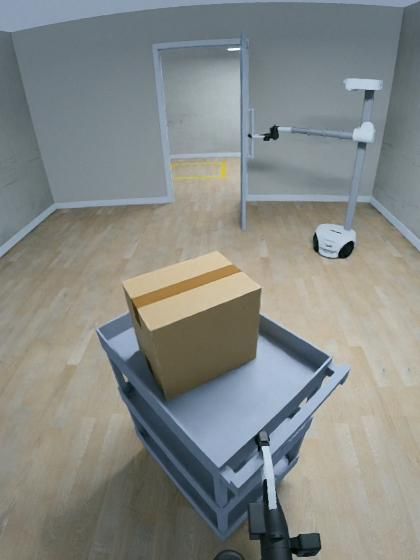

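Scene clock: 778.00 s.
move: r1 moving
r1.base_odometry: x=-0.657 y=-3.887 heading=+1.643
r1.turned_by_wheels: +0.000
r1.turned_by_imu: +0.000
r1.base_tilt: forward=-1.6 right=+1.3
r1.lidar_m: 0.34 0.52 2.74 2.64 1.97 1.49 1.44 1.52 2.12 2.03 2.13 0.51
r1.base_status: translate_m moving; strafe_m moving
r1.joint_positions: lift_m=+0.690 arm_m=+0.000 wrist_yaw_rad=+0.005 wrist_pitch_rad=+0.007 wrist_roll_rad=+1.569 gripper_m=-0.034
r1.joint_status: not commanded
r1.measured_speeds: translate_m=-0.046 strafe_m=+0.030 rotate_rad=-0.003 lift_m=+0.000 arm_m=+0.000 wrist_yaw_rad=+0.000 wrist_pitch_rad=+0.000 wrist_roll_rad=+0.000
r1.motor_effort: lift_m=+20(21) arm_m=-4(4) wheel_0=-9(10) wheel_1=+3(4) wheel_2=+7(11)
r1.servo_current: wrist_yaw_rad=65(72) wrist_pitch_rad=46(59) wrist_roll_rad=39(59) gripper_m=59(59)
r1.hand_pose: x=+0.4598 y=-0.0859 z=+0.8660 quat_wxyz=(+0.708, +0.707, +0.004, -0.001) (m; r1's base frame)
r1.wrist_depth_mm: - - - - - 1708 1229 / - - - - 445 1499 445 / - - - - - 1708 - / - - - - 297 - - / - 508 496 194 251 - - / - 466 455 184 182 - - / - 430 178 139 201 134 -
r2: as last shown
r2.turned_by_imu: +0.000
r2.base_tilt: forward=-0.7 right=+0.0
r2.lidar_m: 0.94 3.76 3.86 2.11 4.34 1.48 1.04 0.99 1.05 1.38 1.46 1.28
r2.motor_effort: lift_m=+21(21) arm_m=-9(9) wheel_0=-3(3) wheel_1=-4(4) wheel_2=+11(11)
r2.servo_current: wrist_yaw_rad=65(78) wrist_pitch_rad=46(46) wrist_roll_rad=39(52) gripper_m=117(124)
r2.contact_limits: translate_m 0.9
r2.wrist_depth_mm: - - 233 163 262 278 293 / - - 235 167 262 279 294 / - - 236 165 262 279 298 / - - 236 169 266 283 298 / - - 237 167 267 285 301 / - - 183 172 180 287 303 / - - 238 - 272 294 306
pictures: none
No camera images: "cameras" was empty.

Scene clock: 782.30 s.
earlier move: r1 done
r1.base_odometry: x=-0.828 y=-4.188 heading=+1.643
r1.turned_by_wheels: +0.000
r1.turned_by_imu: -0.001
r1.base_tilt: forward=-1.6 right=+1.3
r1.lidar_m: 0.38 3.49 2.55 2.47 1.61 1.20 1.15 1.20 1.72 2.22 2.33 0.44
r1.base_status: done
r1.joint_positions: lift_m=+0.690 arm_m=+0.000 wrist_yaw_rad=-0.002 wrist_pitch_rad=+0.007 wrist_roll_rad=+1.569 gripper_m=-0.034
r1.joint_status: not commanded
r1.measured_speeds: all 0
r1.motor_effort: lift_m=+20(21) arm_m=-4(4) wheel_0=-6(12) wheel_1=+2(5) wheel_2=+0(11)
r1.servo_current: wrist_yaw_rad=46(72) wrist_pitch_rad=46(59) wrist_roll_rad=39(65) gripper_m=65(65)
r1.hand_pose: x=+0.4592 y=-0.0879 z=+0.8660 quat_wxyz=(+0.708, +0.707, +0.002, -0.003) (m; r1's base frame)
r1.wrist_depth_mm: - - - - 304 1708 - / - - - - 281 1808 - / - - 477 264 264 - - / - 473 473 249 252 - - / - 466 466 181 239 - - / - 459 455 185 181 - - / - 449 181 127 218 126 -
r2.base_odometry: x=-3.194 y=+0.671 heading=-2.029
r2.turned_by_wheels: +0.000
r2.turned_by_imu: +0.001
r2.base_tilt: forward=-0.6 right=+0.1
r2.lidar_m: 0.96 3.74 3.86 2.30 4.36 1.50 1.06 0.99 1.01 1.40 1.44 1.27
r2.base_status: not commanded
r2.joint_positions: lift_m=+0.880 arm_m=+0.540 wrist_yaw_rad=+0.261 wrist_pitch_rad=+0.001 wrist_roll_rad=+0.002 gripper_m=-0.028
r2.joint_status: not commanded
r2.measured_speeds: all 0
r2.motor_effort: lift_m=+21(21) arm_m=-9(9) wheel_0=-2(3) wheel_1=-4(4) wheel_2=+11(11)
r2.servo_current: wrist_yaw_rad=65(78) wrist_pitch_rad=39(46) wrist_roll_rad=59(65) gripper_m=117(124)
r2.contact_limits: translate_m 0.9
r2.hand_pose: x=+1.0124 y=-0.0099 z=+1.0576 quat_wxyz=(+0.991, +0.001, +0.001, +0.130) (m; r2's base frame)
r2.wrist_depth_mm: - - 233 164 262 278 293 / - - 235 167 260 281 294 / - - 236 166 264 281 297 / - - 236 169 265 283 297 / - - 238 168 267 285 301 / - - 183 171 180 287 304 / - - 238 - 273 293 306
wait: 4.30 of 9 s (r1 has come to rest)
pictures: r1_head_camera
Images, in order (width x height): r1_head_camera 420x560.

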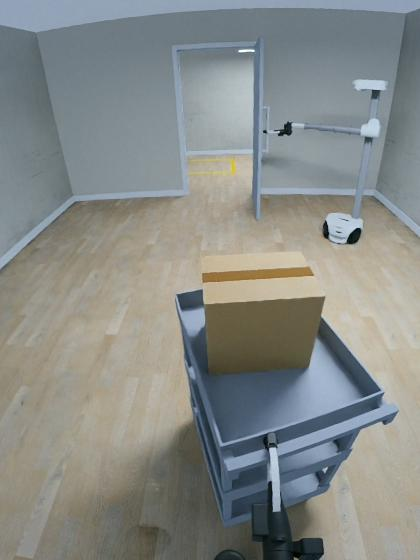

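move:
  blocking: false
  cameras: []
  r1: {"base":{"translate_m":-0.25,"strafe_m":0.22},"pace":"slow"}

wait:
  seconds: 9
  cameras: ["r1_head_camera"]

move:
  blocking: false
  cameras: []
  r1: {"joints":{"gripper_m":0.08}}

wait:
  seconds: 3
  cameras: ["r1_head_camera"]

Scene clock: 787.90 s.
move: r1 moving
r1.base_odometry: x=-0.836 y=-4.199 heading=+1.643
r1.turned_by_wheels: +0.000
r1.turned_by_imu: +0.000
r1.base_tilt: forward=-1.6 right=+1.3
r1.lidar_m: 0.39 3.47 2.56 2.45 1.57 1.18 1.13 1.19 1.69 2.23 2.36 0.45
r1.base_status: translate_m moving; strafe_m moving
r1.joint_positions: lift_m=+0.690 arm_m=+0.000 wrist_yaw_rad=-0.002 wrist_pitch_rad=+0.007 wrist_roll_rad=+1.569 gripper_m=-0.034
r1.joint_status: not commanded
r1.measured_speeds: translate_m=-0.040 strafe_m=+0.034 rotate_rad=+0.000 lift_m=+0.000 arm_m=+0.000 wrist_yaw_rad=+0.000 wrist_pitch_rad=+0.000 wrist_roll_rad=+0.000
r1.motor_effort: lift_m=+21(21) arm_m=-4(4) wheel_0=-11(11) wheel_1=+2(4) wheel_2=+6(6)
r1.servo_current: wrist_yaw_rad=39(65) wrist_pitch_rad=46(59) wrist_roll_rad=46(72) gripper_m=59(59)
r1.hand_pose: x=+0.4592 y=-0.0879 z=+0.8660 quat_wxyz=(+0.708, +0.707, +0.002, -0.003) (m; r1's base frame)
r1.wrist_depth_mm: - - - - 300 1708 - / - - - - 277 1808 - / - - 480 263 263 842 - / - 469 473 251 251 - - / - 462 466 181 239 - - / - 455 459 185 181 - - / - 455 177 128 217 126 -
r2: as last shown
r2.turned_by_imu: +0.000
r2.lidar_m: 0.95 3.76 3.88 2.29 4.35 1.48 1.07 0.98 1.04 1.36 1.45 1.29
r2.motor_effort: lift_m=+21(21) arm_m=-9(9) wheel_0=-3(3) wheel_1=-3(4) wheel_2=+11(11)
r2.servo_current: wrist_yaw_rad=59(78) wrist_pitch_rad=39(46) wrist_roll_rad=59(59) gripper_m=117(117)
r2.contact_limits: translate_m 0.9
r2.wrist_depth_mm: - - 234 164 260 277 291 / - - 234 167 263 279 296 / - - 236 166 264 281 298 / - - 236 169 265 283 298 / - - 238 167 267 283 300 / - - 184 171 180 287 303 / - - 239 - 272 293 306
pictures: none
No camera images: "cameras" was empty.

Scene clock: 791.97 s.
earlier move: r1 done
r1.base_odometry: x=-1.029 y=-4.453 heading=+1.643
r1.turned_by_wheels: +0.000
r1.turned_by_imu: -0.001
r1.base_tilt: forward=-1.6 right=+1.3
r1.lidar_m: 0.40 3.16 2.33 2.27 1.26 0.93 0.89 0.92 1.33 2.44 0.47 0.39
r1.base_status: done
r1.joint_positions: lift_m=+0.690 arm_m=+0.000 wrist_yaw_rad=-0.003 wrist_pitch_rad=+0.007 wrist_roll_rad=+1.569 gripper_m=-0.034
r1.joint_status: not commanded
r1.measured_speeds: all 0
r1.motor_effort: lift_m=+20(21) arm_m=-4(4) wheel_0=-6(13) wheel_1=+3(5) wheel_2=+0(6)
r1.servo_current: wrist_yaw_rad=59(72) wrist_pitch_rad=52(59) wrist_roll_rad=33(72) gripper_m=52(65)
r1.hand_pose: x=+0.4590 y=-0.0883 z=+0.8660 quat_wxyz=(+0.708, +0.707, +0.001, -0.004) (m; r1's base frame)
r1.wrist_depth_mm: - 397 397 152 209 - - / - 415 418 154 213 - - / - 439 439 430 219 - - / - 466 462 162 223 - - / - - 488 166 229 1661 - / - - - 184 180 1618 1229 / - - 177 133 238 134 1229
r2.base_odometry: x=-3.194 y=+0.671 heading=-2.029
r2.turned_by_wheels: +0.000
r2.turned_by_imu: +0.001
r2.base_tilt: forward=-0.6 right=+0.0
r2.lidar_m: 0.96 3.75 3.89 2.64 4.35 1.48 1.05 0.98 1.03 1.38 1.45 1.30
r2.base_status: not commanded
r2.joint_positions: lift_m=+0.880 arm_m=+0.540 wrist_yaw_rad=+0.261 wrist_pitch_rad=+0.001 wrist_roll_rad=+0.002 gripper_m=-0.028
r2.joint_status: not commanded
r2.measured_speeds: all 0
r2.motor_effort: lift_m=+21(21) arm_m=-9(9) wheel_0=-2(3) wheel_1=-3(4) wheel_2=+11(11)
r2.servo_current: wrist_yaw_rad=72(85) wrist_pitch_rad=46(46) wrist_roll_rad=59(65) gripper_m=111(130)
r2.contact_limits: translate_m 0.9
r2.hand_pose: x=+1.0124 y=-0.0099 z=+1.0576 quat_wxyz=(+0.991, +0.001, +0.001, +0.130) (m; r2's base frame)
r2.wrist_depth_mm: - - 235 164 262 278 293 / - - 235 167 263 281 294 / - - 236 166 264 281 298 / - - 238 169 265 283 296 / - - 238 168 268 285 300 / - - 185 171 180 286 303 / - - 238 - 272 294 306
wait: 4.07 of 9 s (r1 has come to rest)
pictures: r1_head_camera
Images, in order (width x height): r1_head_camera 420x560.

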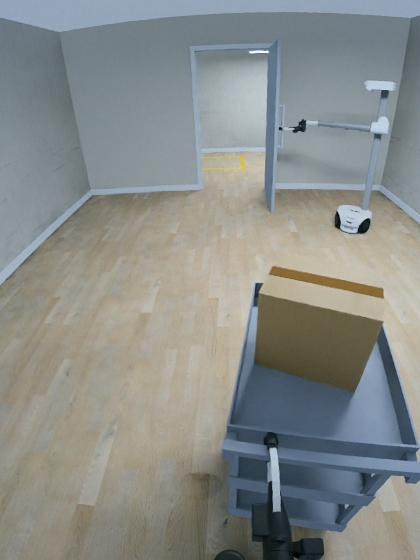

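Scene clock: 792.47 s.
move: r1 moving
r1.base_odometry: x=-1.029 y=-4.454 heading=+1.643
r1.turned_by_wheels: +0.000
r1.turned_by_imu: +0.000
r1.base_tilt: forward=-1.6 right=+1.3
r1.lidar_m: 0.41 3.18 2.33 2.28 1.25 0.92 0.88 0.93 1.35 2.45 0.48 0.40
r1.base_status: not commanded
r1.joint_positions: lift_m=+0.690 arm_m=+0.000 wrist_yaw_rad=-0.003 wrist_pitch_rad=+0.007 wrist_roll_rad=+1.569 gripper_m=-0.009
r1.joint_status: gripper_m moving
r1.measured_speeds: all 0
r1.motor_effort: lift_m=+20(21) arm_m=+1(4) wheel_0=-5(7) wheel_1=+3(3) wheel_2=-2(2)
r1.servo_current: wrist_yaw_rad=52(59) wrist_pitch_rad=52(52) wrist_roll_rad=52(59) gripper_m=85(85)
r1.hand_pose: x=+0.4590 y=-0.0883 z=+0.8660 quat_wxyz=(+0.708, +0.707, +0.001, -0.004) (m; r1's base frame)
r1.wrist_depth_mm: - 397 397 154 211 - - / - 418 424 157 215 - - / - 436 445 433 220 - - / - 466 466 164 225 - - / - - 492 168 230 1661 - / - - - 187 183 1618 1205 / - - 158 140 240 270 1160
r2: as last shown
r2.turned_by_imu: +0.000
r2.base_tilt: forward=-0.6 right=+0.1
r2.lidar_m: 0.97 3.75 3.86 2.58 4.33 1.49 1.07 0.98 1.04 1.36 1.45 1.28
r2.servo_current: wrist_yaw_rad=72(85) wrist_pitch_rad=39(46) wrist_roll_rad=46(52) gripper_m=117(124)
r2.contact_limits: translate_m 0.9
r2.wrist_depth_mm: - - 233 165 262 277 291 / - - 235 167 263 281 294 / - - 235 166 264 279 300 / - - 237 170 265 283 297 / - - 238 167 268 283 301 / - - 185 171 180 287 304 / - - 238 - 272 294 306
pictures: none
No camera images: "cameras" was empty.

Scene clock: 793.80 s.
earlier move: r1 done
r1.base_odometry: x=-1.029 y=-4.454 heading=+1.643
r1.turned_by_wheels: +0.000
r1.turned_by_imu: +0.000
r1.base_tilt: forward=-1.6 right=+1.2
r1.lidar_m: 0.41 3.18 2.35 2.28 1.26 0.91 0.88 0.92 1.33 2.44 0.47 0.42
r1.base_status: not commanded
r1.joint_positions: lift_m=+0.690 arm_m=+0.000 wrist_yaw_rad=-0.003 wrist_pitch_rad=+0.007 wrist_roll_rad=+1.569 gripper_m=+0.080
r1.joint_status: all done
r1.measured_speeds: all 0
r1.motor_effort: lift_m=+21(21) arm_m=+4(4) wheel_0=-4(7) wheel_1=+3(3) wheel_2=-2(2)
r1.servo_current: wrist_yaw_rad=26(65) wrist_pitch_rad=46(52) wrist_roll_rad=52(65) gripper_m=46(104)
r1.hand_pose: x=+0.4590 y=-0.0883 z=+0.8660 quat_wxyz=(+0.708, +0.707, +0.001, -0.004) (m; r1's base frame)
r1.wrist_depth_mm: - 399 402 154 213 - - / - 415 421 158 217 - - / - 442 445 436 222 - - / - 469 469 166 229 - - / - - 496 169 232 1661 - / - - - 189 186 1708 1229 / - - 158 150 242 1430 1160
r2.base_odometry: x=-3.194 y=+0.671 heading=-2.029
r2.turned_by_wheels: +0.000
r2.turned_by_imu: +0.000
r2.base_tilt: forward=-0.6 right=+0.1
r2.lidar_m: 0.95 3.73 3.86 2.60 4.35 1.49 1.04 0.99 1.04 1.35 1.46 1.30
r2.base_status: not commanded
r2.joint_positions: lift_m=+0.880 arm_m=+0.540 wrist_yaw_rad=+0.261 wrist_pitch_rad=+0.001 wrist_roll_rad=+0.002 gripper_m=-0.028
r2.joint_status: not commanded
r2.measured_speeds: all 0
r2.motor_effort: lift_m=+21(21) arm_m=-9(9) wheel_0=-2(3) wheel_1=-3(4) wheel_2=+11(11)
r2.servo_current: wrist_yaw_rad=59(85) wrist_pitch_rad=39(52) wrist_roll_rad=46(59) gripper_m=124(124)
r2.contact_limits: translate_m 0.9
r2.hand_pose: x=+1.0124 y=-0.0099 z=+1.0576 quat_wxyz=(+0.991, +0.001, +0.001, +0.130) (m; r2's base frame)
r2.wrist_depth_mm: - - 233 164 262 278 293 / - - 235 167 264 279 296 / - - 235 166 264 281 298 / - - 236 169 265 283 297 / - - 238 167 267 282 300 / - - 184 172 180 286 303 / - - 238 - 273 293 307
wait: 1.33 of 3 s (r1 has come to rest)
pictures: r1_head_camera
Images, in order (width x height): r1_head_camera 420x560.

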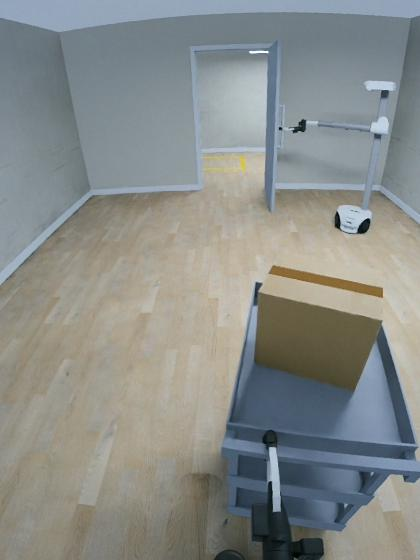

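move:
  blocking: false
  cameras: []
  r1: {"base":{"translate_m":-0.01,"strafe_m":-0.085},"pace":"slow"}

wait:
  seconds: 4
  cameras: []

move:
  blocking: false
  cameras: []
  r1: {"joints":{"gripper_m":-0.035}}

wait:
  seconds: 3
  cameras: ["r1_head_camera"]

move:
  blocking: false
  cameras: []
  r1: {"base":{"translate_m":0.2},"pace":"slow"}

wait:
  seconds: 6
  cameras: ["r1_head_camera"]

Scene clock: 808.83 s.
move: r1 moving
r1.base_odometry: x=-1.016 y=-4.454 heading=+1.643
r1.turned_by_wheels: +0.000
r1.turned_by_imu: +0.000
r1.base_tilt: forward=-1.6 right=+1.2
r1.lidar_m: 0.39 3.21 2.34 2.29 1.25 0.94 0.89 0.91 1.34 2.43 0.48 0.42
r1.base_status: translate_m moving; strafe_m moving
r1.joint_positions: lift_m=+0.690 arm_m=+0.000 wrist_yaw_rad=-0.003 wrist_pitch_rad=+0.007 wrist_roll_rad=+1.569 gripper_m=+0.080
r1.joint_status: not commanded
r1.measured_speeds: translate_m=-0.006 strafe_m=-0.053 rotate_rad=+0.003 lift_m=+0.000 arm_m=+0.000 wrist_yaw_rad=+0.000 wrist_pitch_rad=+0.000 wrist_roll_rad=+0.000
r1.motor_effort: lift_m=+20(21) arm_m=+4(4) wheel_0=+8(9) wheel_1=-4(7) wheel_2=+2(3)
r1.servo_current: wrist_yaw_rad=59(65) wrist_pitch_rad=52(52) wrist_roll_rad=59(72) gripper_m=39(46)
r1.hand_pose: x=+0.4590 y=-0.0882 z=+0.8660 quat_wxyz=(+0.708, +0.707, +0.002, -0.003) (m; r1's base frame)
r1.wrist_depth_mm: - 394 397 153 211 - - / - 415 418 156 214 - - / - 442 442 433 221 - - / - 466 466 164 227 - - / - - 496 168 231 1618 - / - - - 189 187 1661 1255 / - - 166 150 244 276 1182
r2: as last shown
r2.lidar_m: 0.95 3.73 3.86 2.59 4.34 1.49 1.03 0.98 1.04 1.40 1.44 1.28
r2.motor_effort: lift_m=+21(21) arm_m=-9(9) wheel_0=-3(3) wheel_1=-3(4) wheel_2=+11(12)
r2.servo_current: wrist_yaw_rad=59(85) wrist_pitch_rad=46(46) wrist_roll_rad=39(59) gripper_m=117(124)
r2.contact_limits: translate_m 0.9
r2.wrist_depth_mm: - - 233 164 262 278 293 / - - 235 167 263 278 294 / - - 236 166 264 281 298 / - - 237 169 265 285 298 / - - 238 167 267 283 301 / - - 184 171 180 287 303 / - - 238 - 271 294 307
pictures: none
No camera images: "cameras" was empty.

Scene clock: 810.40 s.
earlier move: r1 done
r1.base_odometry: x=-0.944 y=-4.457 heading=+1.643
r1.turned_by_wheels: +0.000
r1.turned_by_imu: +0.000
r1.base_tilt: forward=-1.6 right=+1.2
r1.lidar_m: 0.42 3.32 2.44 2.36 1.24 0.91 0.87 0.94 1.36 2.37 2.48 0.42
r1.base_status: done
r1.joint_positions: lift_m=+0.690 arm_m=+0.000 wrist_yaw_rad=+0.002 wrist_pitch_rad=+0.002 wrist_roll_rad=+1.569 gripper_m=+0.080
r1.joint_status: not commanded
r1.measured_speeds: all 0
r1.motor_effort: lift_m=+19(21) arm_m=+4(4) wheel_0=+4(15) wheel_1=-1(8) wheel_2=+2(5)
r1.servo_current: wrist_yaw_rad=46(65) wrist_pitch_rad=46(59) wrist_roll_rad=52(72) gripper_m=39(46)
r1.hand_pose: x=+0.4595 y=-0.0867 z=+0.8675 quat_wxyz=(+0.708, +0.707, +0.002, +0.000) (m; r1's base frame)
r1.wrist_depth_mm: - - - - 226 - - / - 424 421 415 230 - - / - 439 442 433 236 - - / - 466 462 455 238 - - / - - 488 480 243 - - / - - 198 512 191 1708 - / - - - 142 254 1499 1255
r2.base_odometry: x=-3.194 y=+0.671 heading=-2.029
r2.turned_by_wheels: +0.000
r2.turned_by_imu: +0.000
r2.base_tilt: forward=-0.6 right=+0.1
r2.lidar_m: 0.99 3.75 3.88 2.57 4.32 1.50 1.04 1.00 1.05 1.41 1.45 1.26
r2.base_status: not commanded
r2.joint_positions: lift_m=+0.880 arm_m=+0.540 wrist_yaw_rad=+0.261 wrist_pitch_rad=+0.001 wrist_roll_rad=+0.002 gripper_m=-0.028
r2.joint_status: not commanded
r2.measured_speeds: all 0
r2.motor_effort: lift_m=+21(21) arm_m=-9(9) wheel_0=-3(3) wheel_1=-3(4) wheel_2=+11(12)
r2.servo_current: wrist_yaw_rad=72(85) wrist_pitch_rad=46(52) wrist_roll_rad=33(59) gripper_m=124(124)
r2.contact_limits: translate_m 0.9
r2.hand_pose: x=+1.0124 y=-0.0099 z=+1.0576 quat_wxyz=(+0.991, +0.001, +0.001, +0.130) (m; r2's base frame)
r2.wrist_depth_mm: - - 234 165 262 277 293 / - - 234 167 262 281 294 / - - 236 166 264 282 298 / - - 237 170 265 283 298 / - - 238 168 268 285 301 / - - 184 171 180 286 303 / - - 238 - 272 294 306
wait: 1.57 of 4 s (r1 has come to rest)
pictures: none
No camera images: "cameras" was empty.

Scene clock: 810.90 s.
move: r1 moving
r1.base_odometry: x=-0.944 y=-4.457 heading=+1.643
r1.turned_by_wheels: +0.000
r1.turned_by_imu: +0.000
r1.base_tilt: forward=-1.6 right=+1.3
r1.lidar_m: 0.41 3.29 2.43 2.35 1.25 0.90 0.88 0.94 1.35 2.34 2.49 0.43
r1.base_status: not commanded
r1.joint_positions: lift_m=+0.690 arm_m=+0.000 wrist_yaw_rad=+0.002 wrist_pitch_rad=+0.002 wrist_roll_rad=+1.569 gripper_m=+0.062
r1.joint_status: gripper_m moving
r1.measured_speeds: all 0
r1.motor_effort: lift_m=+19(19) arm_m=+4(4) wheel_0=+4(5) wheel_1=-1(2) wheel_2=+2(2)
r1.servo_current: wrist_yaw_rad=59(59) wrist_pitch_rad=39(46) wrist_roll_rad=52(59) gripper_m=98(98)
r1.hand_pose: x=+0.4595 y=-0.0867 z=+0.8675 quat_wxyz=(+0.708, +0.707, +0.002, +0.000) (m; r1's base frame)
r1.wrist_depth_mm: - - - - 226 - - / - 424 421 172 230 - - / - 442 442 433 236 - - / - 466 466 455 238 - - / - - 488 480 242 - - / - - 195 185 195 1708 - / - - - 142 253 1576 1281
r2: as last shown
r2.base_tilt: forward=-0.6 right=+0.0
r2.lidar_m: 0.93 3.74 3.90 2.55 4.34 1.51 1.05 0.98 1.04 1.38 1.44 1.29
r2.motor_effort: lift_m=+21(21) arm_m=-9(9) wheel_0=-3(3) wheel_1=-3(4) wheel_2=+11(11)
r2.servo_current: wrist_yaw_rad=72(78) wrist_pitch_rad=39(46) wrist_roll_rad=52(65) gripper_m=117(117)
r2.contact_limits: translate_m 0.9
r2.wrist_depth_mm: - - 233 164 262 278 293 / - - 234 167 263 279 294 / - - 236 166 264 279 297 / - - 237 169 265 282 300 / - - 237 168 267 285 301 / - - 183 171 179 287 304 / - - 238 - 272 294 304
pictures: none
No camera images: "cameras" was empty.

Scene clock: 812.23 s.
earlier move: r1 done
r1.base_odometry: x=-0.944 y=-4.457 heading=+1.643
r1.turned_by_wheels: +0.000
r1.turned_by_imu: +0.000
r1.base_tilt: forward=-1.6 right=+1.3
r1.lidar_m: 0.39 3.33 2.42 2.37 1.24 0.92 0.88 0.92 1.33 2.36 2.45 0.41
r1.base_status: not commanded
r1.joint_positions: lift_m=+0.690 arm_m=+0.000 wrist_yaw_rad=+0.002 wrist_pitch_rad=+0.007 wrist_roll_rad=+1.569 gripper_m=-0.034
r1.joint_status: all done
r1.measured_speeds: all 0
r1.motor_effort: lift_m=+19(19) arm_m=-4(4) wheel_0=+2(5) wheel_1=-2(2) wheel_2=+1(2)
r1.servo_current: wrist_yaw_rad=52(72) wrist_pitch_rad=52(52) wrist_roll_rad=52(65) gripper_m=78(189)
r1.hand_pose: x=+0.4595 y=-0.0867 z=+0.8661 quat_wxyz=(+0.708, +0.707, +0.003, -0.002) (m; r1's base frame)
r1.wrist_depth_mm: - - - 157 213 - - / - 407 413 160 219 - - / - 430 430 165 224 - - / - 459 462 168 229 - - / - 488 480 172 236 - - / - - 186 193 180 1618 - / - - - - 246 143 1205
r2.base_odometry: x=-3.194 y=+0.671 heading=-2.029
r2.turned_by_wheels: +0.000
r2.turned_by_imu: +0.000
r2.base_tilt: forward=-0.6 right=+0.1
r2.lidar_m: 0.95 3.75 3.89 2.59 4.36 1.50 1.04 0.98 1.02 1.40 1.44 1.31
r2.base_status: not commanded
r2.joint_positions: lift_m=+0.880 arm_m=+0.540 wrist_yaw_rad=+0.261 wrist_pitch_rad=+0.001 wrist_roll_rad=+0.002 gripper_m=-0.028
r2.joint_status: not commanded
r2.measured_speeds: all 0
r2.motor_effort: lift_m=+21(21) arm_m=-9(9) wheel_0=-3(3) wheel_1=-3(4) wheel_2=+11(11)
r2.servo_current: wrist_yaw_rad=78(85) wrist_pitch_rad=39(46) wrist_roll_rad=52(65) gripper_m=117(117)
r2.contact_limits: translate_m 0.9
r2.hand_pose: x=+1.0124 y=-0.0099 z=+1.0576 quat_wxyz=(+0.991, +0.001, +0.001, +0.130) (m; r2's base frame)
r2.wrist_depth_mm: - - 233 164 262 278 293 / - - 235 167 262 281 294 / - - 236 166 264 281 298 / - - 236 170 264 283 297 / - - 238 167 267 283 301 / - - 183 171 180 286 304 / - - 238 - 272 294 304
wait: 1.33 of 3 s (r1 has come to rest)
pictures: r1_head_camera
Images, in order (width x height): r1_head_camera 420x560.

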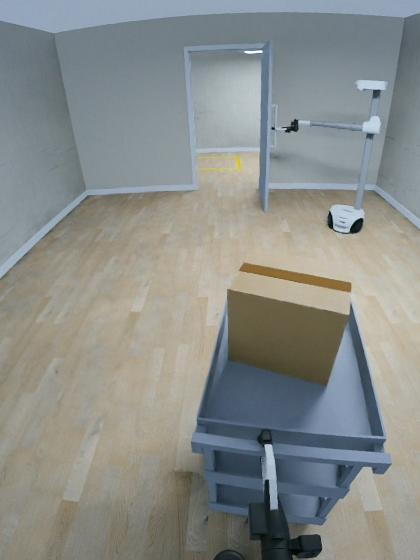

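Scene clock: 812.73 s.
move: r1 moving
r1.base_odometry: x=-0.945 y=-4.445 heading=+1.643
r1.turned_by_wheels: +0.000
r1.turned_by_imu: +0.000
r1.base_tilt: forward=-1.6 right=+1.3
r1.lidar_m: 0.41 3.27 2.43 2.36 1.30 0.91 0.87 0.93 1.34 2.35 0.48 0.42
r1.base_status: translate_m moving
r1.joint_positions: lift_m=+0.690 arm_m=+0.000 wrist_yaw_rad=+0.002 wrist_pitch_rad=+0.008 wrist_roll_rad=+1.569 gripper_m=-0.034
r1.joint_status: not commanded
r1.measured_speeds: translate_m=+0.048 strafe_m=+0.000 rotate_rad=+0.003 lift_m=+0.000 arm_m=-0.003 wrist_yaw_rad=+0.000 wrist_pitch_rad=+0.015 wrist_roll_rad=+0.000
r1.motor_effort: lift_m=+19(19) arm_m=-1(4) wheel_0=+5(8) wheel_1=+4(6) wheel_2=-5(7)
r1.servo_current: wrist_yaw_rad=46(52) wrist_pitch_rad=52(52) wrist_roll_rad=46(59) gripper_m=65(85)
r1.hand_pose: x=+0.4594 y=-0.0867 z=+0.8659 quat_wxyz=(+0.708, +0.707, +0.004, -0.002) (m; r1's base frame)
r1.wrist_depth_mm: - - - 148 206 - - / - 399 402 152 210 - - / - 421 424 155 214 - - / - 449 445 158 220 - - / - 477 473 163 224 - - / - - 188 196 182 1618 - / - - - 135 236 136 1205
r2: as last shown
r2.base_tilt: forward=-0.7 right=+0.1
r2.lidar_m: 0.96 3.73 3.86 2.57 4.35 1.51 1.06 1.00 1.04 1.40 1.45 1.27
r2.servo_current: wrist_yaw_rad=72(85) wrist_pitch_rad=39(46) wrist_roll_rad=46(59) gripper_m=111(124)
r2.contact_limits: translate_m 0.9
r2.wrist_depth_mm: - - 233 164 260 279 293 / - - 234 167 263 281 294 / - - 236 166 263 281 297 / - - 237 170 265 283 298 / - - 237 167 268 283 300 / - - 185 172 179 286 304 / - - 238 - 272 293 304
pictures: none
No camera images: "cameras" was empty.

Scene clock: 815.53 s.
earlier move: r1 done
r1.base_odometry: x=-0.959 y=-4.258 heading=+1.644
r1.turned_by_wheels: +0.001
r1.turned_by_imu: +0.001
r1.base_tilt: forward=-1.6 right=+1.3
r1.lidar_m: 0.40 3.28 2.43 2.34 1.51 1.11 1.08 1.14 1.64 2.37 2.46 0.40
r1.base_status: done
r1.joint_positions: lift_m=+0.690 arm_m=+0.000 wrist_yaw_rad=+0.001 wrist_pitch_rad=+0.009 wrist_roll_rad=+1.569 gripper_m=-0.034
r1.joint_status: not commanded
r1.measured_speeds: all 0
r1.motor_effort: lift_m=+19(19) arm_m=+4(5) wheel_0=+8(11) wheel_1=+3(8) wheel_2=+0(13)
r1.servo_current: wrist_yaw_rad=39(72) wrist_pitch_rad=52(65) wrist_roll_rad=52(65) gripper_m=52(85)
r1.hand_pose: x=+0.4593 y=-0.0870 z=+0.8656 quat_wxyz=(+0.708, +0.707, +0.004, -0.003) (m; r1's base frame)
r1.wrist_depth_mm: - - - 147 204 - - / - 394 399 150 209 - - / - 415 421 153 213 - - / - 442 449 157 219 - - / - 477 473 161 224 - - / - - 492 187 183 1576 - / - - 176 140 236 142 1229
r2.base_odometry: x=-3.194 y=+0.671 heading=-2.029
r2.turned_by_wheels: +0.000
r2.turned_by_imu: +0.000
r2.base_tilt: forward=-0.7 right=+0.0
r2.lidar_m: 0.95 3.71 3.87 2.43 4.34 1.46 1.04 0.99 1.04 1.40 1.46 1.26
r2.base_status: not commanded
r2.joint_positions: lift_m=+0.880 arm_m=+0.540 wrist_yaw_rad=+0.261 wrist_pitch_rad=+0.001 wrist_roll_rad=+0.002 gripper_m=-0.028
r2.joint_status: not commanded
r2.measured_speeds: all 0
r2.motor_effort: lift_m=+21(21) arm_m=-9(9) wheel_0=-3(3) wheel_1=-4(4) wheel_2=+11(11)
r2.servo_current: wrist_yaw_rad=59(85) wrist_pitch_rad=39(52) wrist_roll_rad=52(65) gripper_m=117(124)
r2.contact_limits: translate_m 0.9
r2.hand_pose: x=+1.0124 y=-0.0099 z=+1.0576 quat_wxyz=(+0.991, +0.001, +0.001, +0.130) (m; r2's base frame)
r2.wrist_depth_mm: - - 234 164 260 277 293 / - - 234 167 263 281 294 / - - 236 166 264 281 298 / - - 236 170 265 283 297 / - - 237 167 267 285 301 / - - 183 171 179 287 303 / - - 238 - 272 293 306
wait: 2.80 of 6 s (r1 has come to rest)
pictures: r1_head_camera
Images, in order (width x height): r1_head_camera 420x560.

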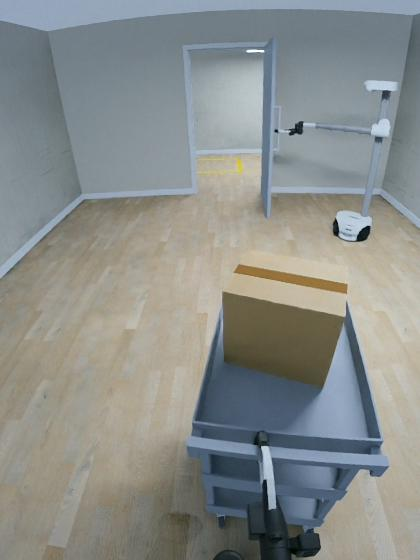

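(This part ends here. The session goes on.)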